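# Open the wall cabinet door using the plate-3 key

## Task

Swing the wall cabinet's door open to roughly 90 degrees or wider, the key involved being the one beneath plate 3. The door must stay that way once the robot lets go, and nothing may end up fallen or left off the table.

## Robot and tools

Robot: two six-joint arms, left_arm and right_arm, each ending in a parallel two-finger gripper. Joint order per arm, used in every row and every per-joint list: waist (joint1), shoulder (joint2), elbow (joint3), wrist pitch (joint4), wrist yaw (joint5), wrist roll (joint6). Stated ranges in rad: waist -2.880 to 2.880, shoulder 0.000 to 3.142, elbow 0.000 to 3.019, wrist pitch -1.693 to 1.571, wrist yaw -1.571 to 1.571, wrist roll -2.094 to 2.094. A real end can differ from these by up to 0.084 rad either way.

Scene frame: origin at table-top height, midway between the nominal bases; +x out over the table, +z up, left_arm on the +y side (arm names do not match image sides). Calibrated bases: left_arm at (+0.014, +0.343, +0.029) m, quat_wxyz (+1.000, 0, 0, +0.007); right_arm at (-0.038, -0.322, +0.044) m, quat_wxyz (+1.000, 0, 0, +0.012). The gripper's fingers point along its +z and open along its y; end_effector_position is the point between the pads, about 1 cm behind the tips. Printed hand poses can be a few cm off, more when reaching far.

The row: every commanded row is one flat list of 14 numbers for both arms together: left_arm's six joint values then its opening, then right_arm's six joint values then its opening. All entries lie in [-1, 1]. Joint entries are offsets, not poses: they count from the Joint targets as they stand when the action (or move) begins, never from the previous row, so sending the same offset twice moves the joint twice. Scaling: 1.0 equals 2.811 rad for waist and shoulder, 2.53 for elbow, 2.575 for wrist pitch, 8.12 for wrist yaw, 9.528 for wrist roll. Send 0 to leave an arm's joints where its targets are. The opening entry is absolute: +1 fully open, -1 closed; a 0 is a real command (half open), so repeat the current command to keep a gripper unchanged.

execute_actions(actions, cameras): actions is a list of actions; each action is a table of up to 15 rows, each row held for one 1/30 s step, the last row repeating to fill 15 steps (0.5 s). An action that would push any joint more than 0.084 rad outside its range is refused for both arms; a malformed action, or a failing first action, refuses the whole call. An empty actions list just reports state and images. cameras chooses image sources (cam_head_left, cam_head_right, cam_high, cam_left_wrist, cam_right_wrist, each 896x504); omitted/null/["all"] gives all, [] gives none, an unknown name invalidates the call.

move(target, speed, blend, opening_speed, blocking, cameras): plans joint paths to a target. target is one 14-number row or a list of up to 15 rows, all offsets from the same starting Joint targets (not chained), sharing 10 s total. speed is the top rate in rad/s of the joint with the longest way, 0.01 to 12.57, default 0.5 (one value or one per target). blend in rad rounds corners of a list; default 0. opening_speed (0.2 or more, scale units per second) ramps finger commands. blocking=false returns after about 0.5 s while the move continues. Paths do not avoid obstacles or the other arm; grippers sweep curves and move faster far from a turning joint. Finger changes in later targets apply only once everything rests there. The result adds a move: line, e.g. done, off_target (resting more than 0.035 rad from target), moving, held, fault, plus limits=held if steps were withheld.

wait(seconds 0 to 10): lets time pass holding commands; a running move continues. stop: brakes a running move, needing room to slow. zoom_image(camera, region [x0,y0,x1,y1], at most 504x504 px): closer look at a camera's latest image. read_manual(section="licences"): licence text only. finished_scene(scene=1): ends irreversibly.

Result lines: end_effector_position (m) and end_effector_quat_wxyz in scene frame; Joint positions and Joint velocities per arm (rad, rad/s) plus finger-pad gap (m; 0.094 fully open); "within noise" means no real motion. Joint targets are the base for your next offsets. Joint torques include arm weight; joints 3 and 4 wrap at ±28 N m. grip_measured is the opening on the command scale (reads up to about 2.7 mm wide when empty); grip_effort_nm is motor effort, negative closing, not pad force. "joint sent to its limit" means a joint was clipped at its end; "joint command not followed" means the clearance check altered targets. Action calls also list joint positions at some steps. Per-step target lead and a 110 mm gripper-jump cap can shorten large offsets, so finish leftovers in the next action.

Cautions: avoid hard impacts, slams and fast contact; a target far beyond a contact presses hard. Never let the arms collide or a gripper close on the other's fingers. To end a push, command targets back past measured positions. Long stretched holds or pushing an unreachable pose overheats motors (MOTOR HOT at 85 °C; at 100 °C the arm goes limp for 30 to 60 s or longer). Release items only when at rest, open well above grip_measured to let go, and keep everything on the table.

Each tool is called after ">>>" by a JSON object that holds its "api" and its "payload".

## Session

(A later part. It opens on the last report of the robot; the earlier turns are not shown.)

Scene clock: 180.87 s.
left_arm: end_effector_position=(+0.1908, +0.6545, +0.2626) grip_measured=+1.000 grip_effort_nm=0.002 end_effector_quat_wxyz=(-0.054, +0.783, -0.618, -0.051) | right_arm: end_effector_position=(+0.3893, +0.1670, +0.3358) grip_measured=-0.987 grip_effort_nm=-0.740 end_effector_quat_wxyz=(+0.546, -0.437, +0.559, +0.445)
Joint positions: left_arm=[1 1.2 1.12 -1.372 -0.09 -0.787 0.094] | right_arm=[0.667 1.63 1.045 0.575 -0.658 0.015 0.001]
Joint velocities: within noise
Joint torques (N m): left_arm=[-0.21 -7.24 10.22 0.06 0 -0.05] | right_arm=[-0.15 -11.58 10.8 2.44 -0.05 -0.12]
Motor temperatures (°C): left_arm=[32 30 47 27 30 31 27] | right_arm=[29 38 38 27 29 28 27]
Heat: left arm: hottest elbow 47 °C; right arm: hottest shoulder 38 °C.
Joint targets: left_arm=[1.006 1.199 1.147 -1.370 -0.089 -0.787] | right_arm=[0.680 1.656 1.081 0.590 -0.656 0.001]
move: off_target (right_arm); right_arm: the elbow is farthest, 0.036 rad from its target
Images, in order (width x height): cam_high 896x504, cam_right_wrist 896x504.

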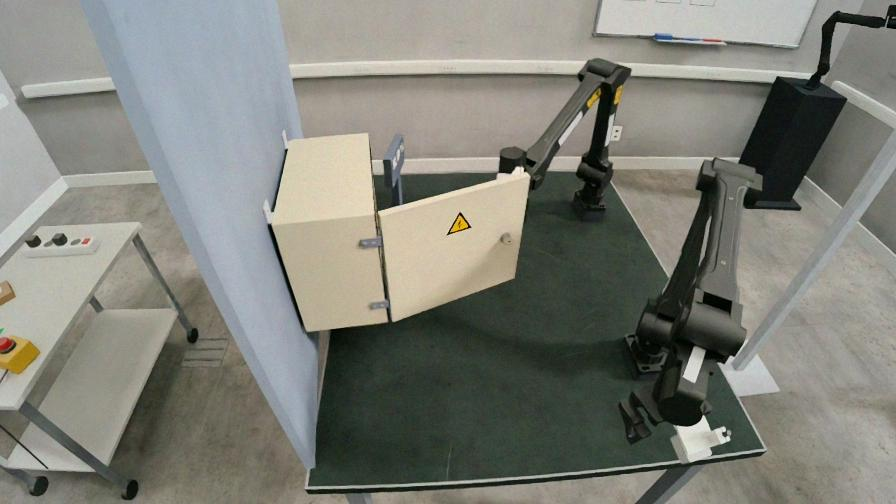

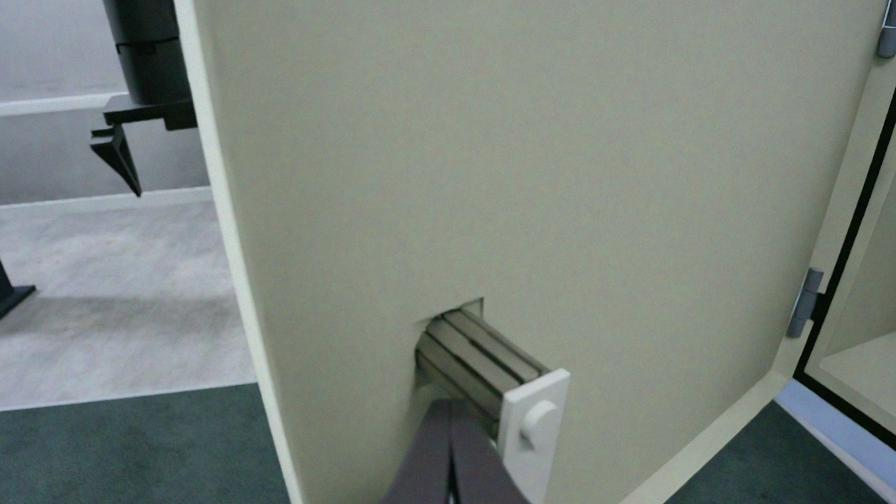

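>>> {"api": "move", "payload": {"target": [[0,0,0,0,0,0,1,0.053,0.0548,0.0846,-0.0233,0.006,0,-1],[0,0,0,0,0,0,1,0.0665,0.0879,0.1399,-0.0416,0.0046,0,-1]], "speed": 0.18, "blend": 0.03, "cameras": ["cam_right_wrist","cam_high","cam_head_left"]}}

Scene clock: 183.40 s.
left_arm: end_effector_position=(+0.1908, +0.6545, +0.2626) grip_measured=+1.000 grip_effort_nm=-0.002 end_effector_quat_wxyz=(-0.054, +0.783, -0.618, -0.051) | right_arm: end_effector_position=(+0.3613, +0.3216, +0.3412) grip_measured=-0.987 grip_effort_nm=-0.740 end_effector_quat_wxyz=(+0.518, -0.479, +0.515, +0.487)
Joint positions: left_arm=[1 1.2 1.12 -1.372 -0.09 -0.787 0.094] | right_arm=[0.86 1.871 1.387 0.497 -0.621 0.014 0.001]
Joint velocities: within noise
Joint torques (N m): left_arm=[-0.09 -7.41 10.22 0.06 0 -0.04] | right_arm=[-0.79 -15.38 12.07 1.02 -0.04 -0.12]
Motor temperatures (°C): left_arm=[32 30 47 27 30 31 27] | right_arm=[29 38 38 27 28 28 27]
Heat: left arm: hottest elbow 47 °C; right arm: hottest shoulder 38 °C.
Joint targets: left_arm=[1.006 1.199 1.147 -1.370 -0.089 -0.787] | right_arm=[0.867 1.904 1.435 0.483 -0.619 0.000]
move: off_target (right_arm); right_arm: the elbow is farthest, 0.048 rad from its target
Images, in order (width x height): cam_head_left 896x504, cam_high 896x504, cam_right_wrist 896x504.

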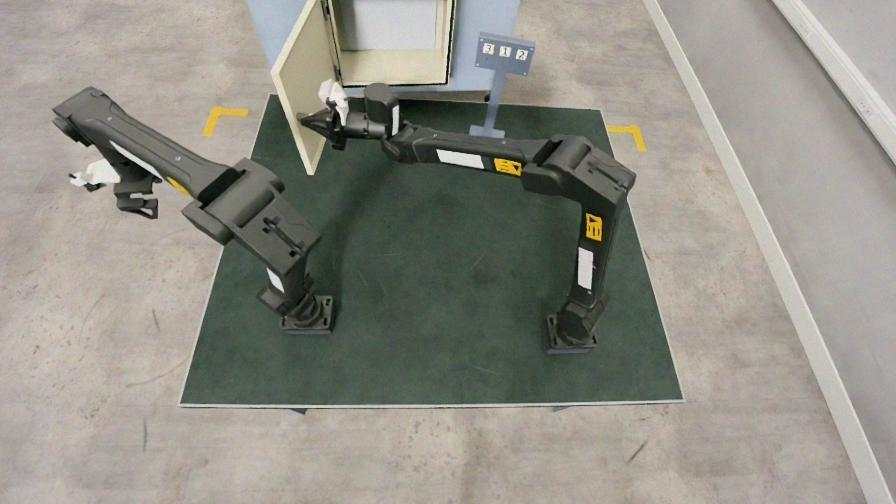

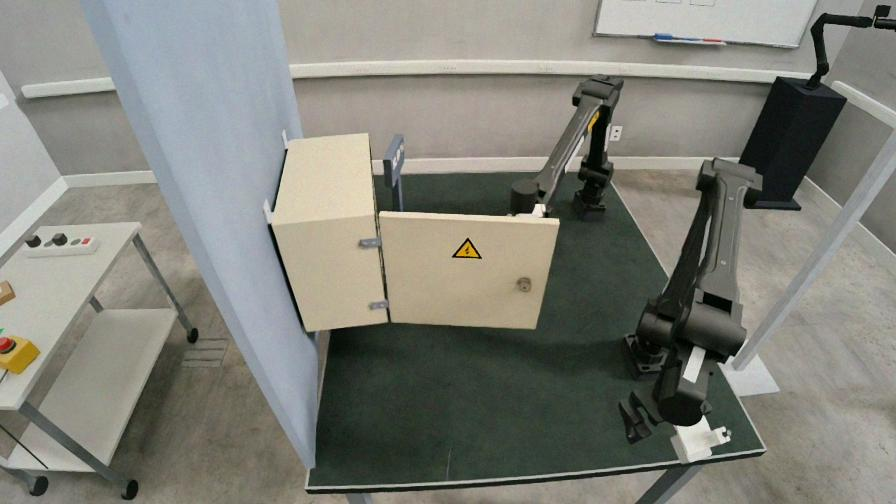

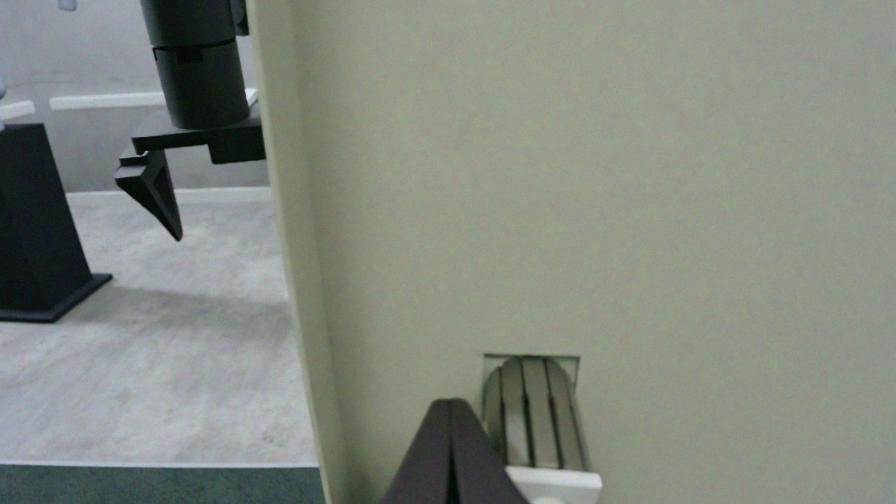

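>>> {"api": "move", "payload": {"target": [[0,0,0,0,0,0,1,0.011,0.019,0.031,-0.009,0.004,0,-1],[0,0,0,0,0,0,1,-0.022,-0.038,-0.062,0.018,-0.008,0,-1]], "speed": 0.18, "cameras": ["cam_right_wrist","cam_high","cam_head_left"]}}

Scene clock: 185.80 s.
left_arm: end_effector_position=(+0.1908, +0.6545, +0.2626) grip_measured=+1.000 grip_effort_nm=-0.002 end_effector_quat_wxyz=(-0.054, +0.783, -0.618, -0.051) | right_arm: end_effector_position=(+0.3571, +0.2840, +0.3344) grip_measured=-0.987 grip_effort_nm=-0.740 end_effector_quat_wxyz=(+0.504, -0.485, +0.519, +0.492)
Joint positions: left_arm=[1 1.2 1.12 -1.372 -0.09 -0.787 0.094] | right_arm=[0.819 1.806 1.285 0.51 -0.682 0.014 0.001]
Joint velocities: within noise
Joint torques (N m): left_arm=[-0.15 -7.3 10.21 0.05 0 -0.05] | right_arm=[-2.43 -17.61 7.86 2.61 -0.19 -0.12]
Motor temperatures (°C): left_arm=[32 30 47 27 30 31 27] | right_arm=[29 38 38 27 28 28 27]
Heat: left arm: hottest elbow 47 °C; right arm: hottest shoulder 38 °C.
Joint targets: left_arm=[1.006 1.199 1.147 -1.370 -0.089 -0.787] | right_arm=[0.805 1.797 1.278 0.529 -0.684 0.000]
move: done
Images, in order (width x height): cam_head_left 896x504, cam_high 896x504, cam_right_wrist 896x504.

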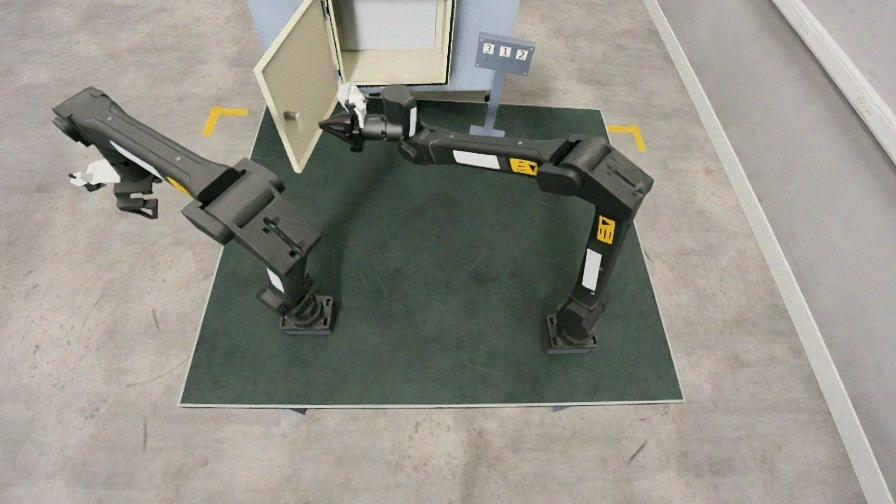

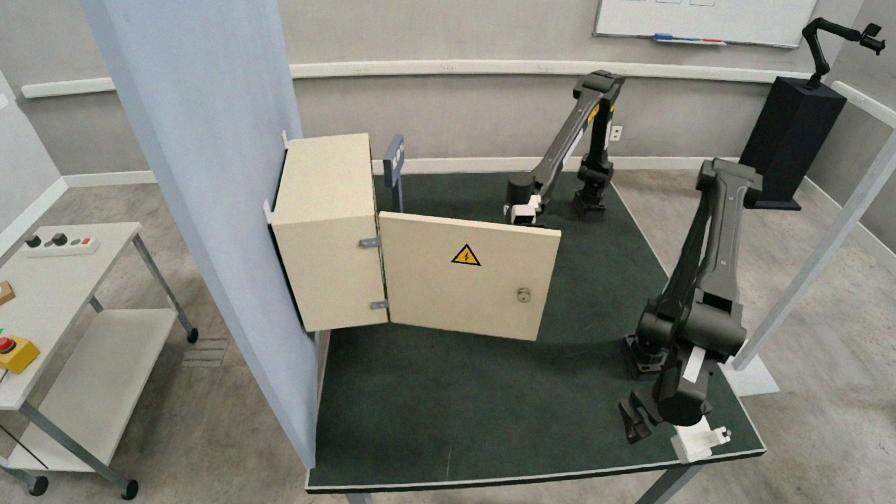

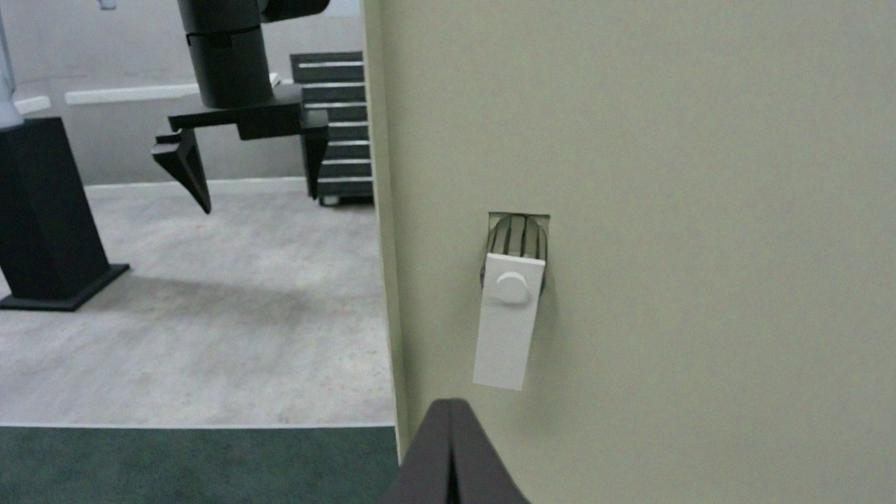

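Door is clearly past a right angle, key stays in the lock, arm clear.

>>> {"api": "finished_scene", "payload": {}}

The scene is finished: the task was done.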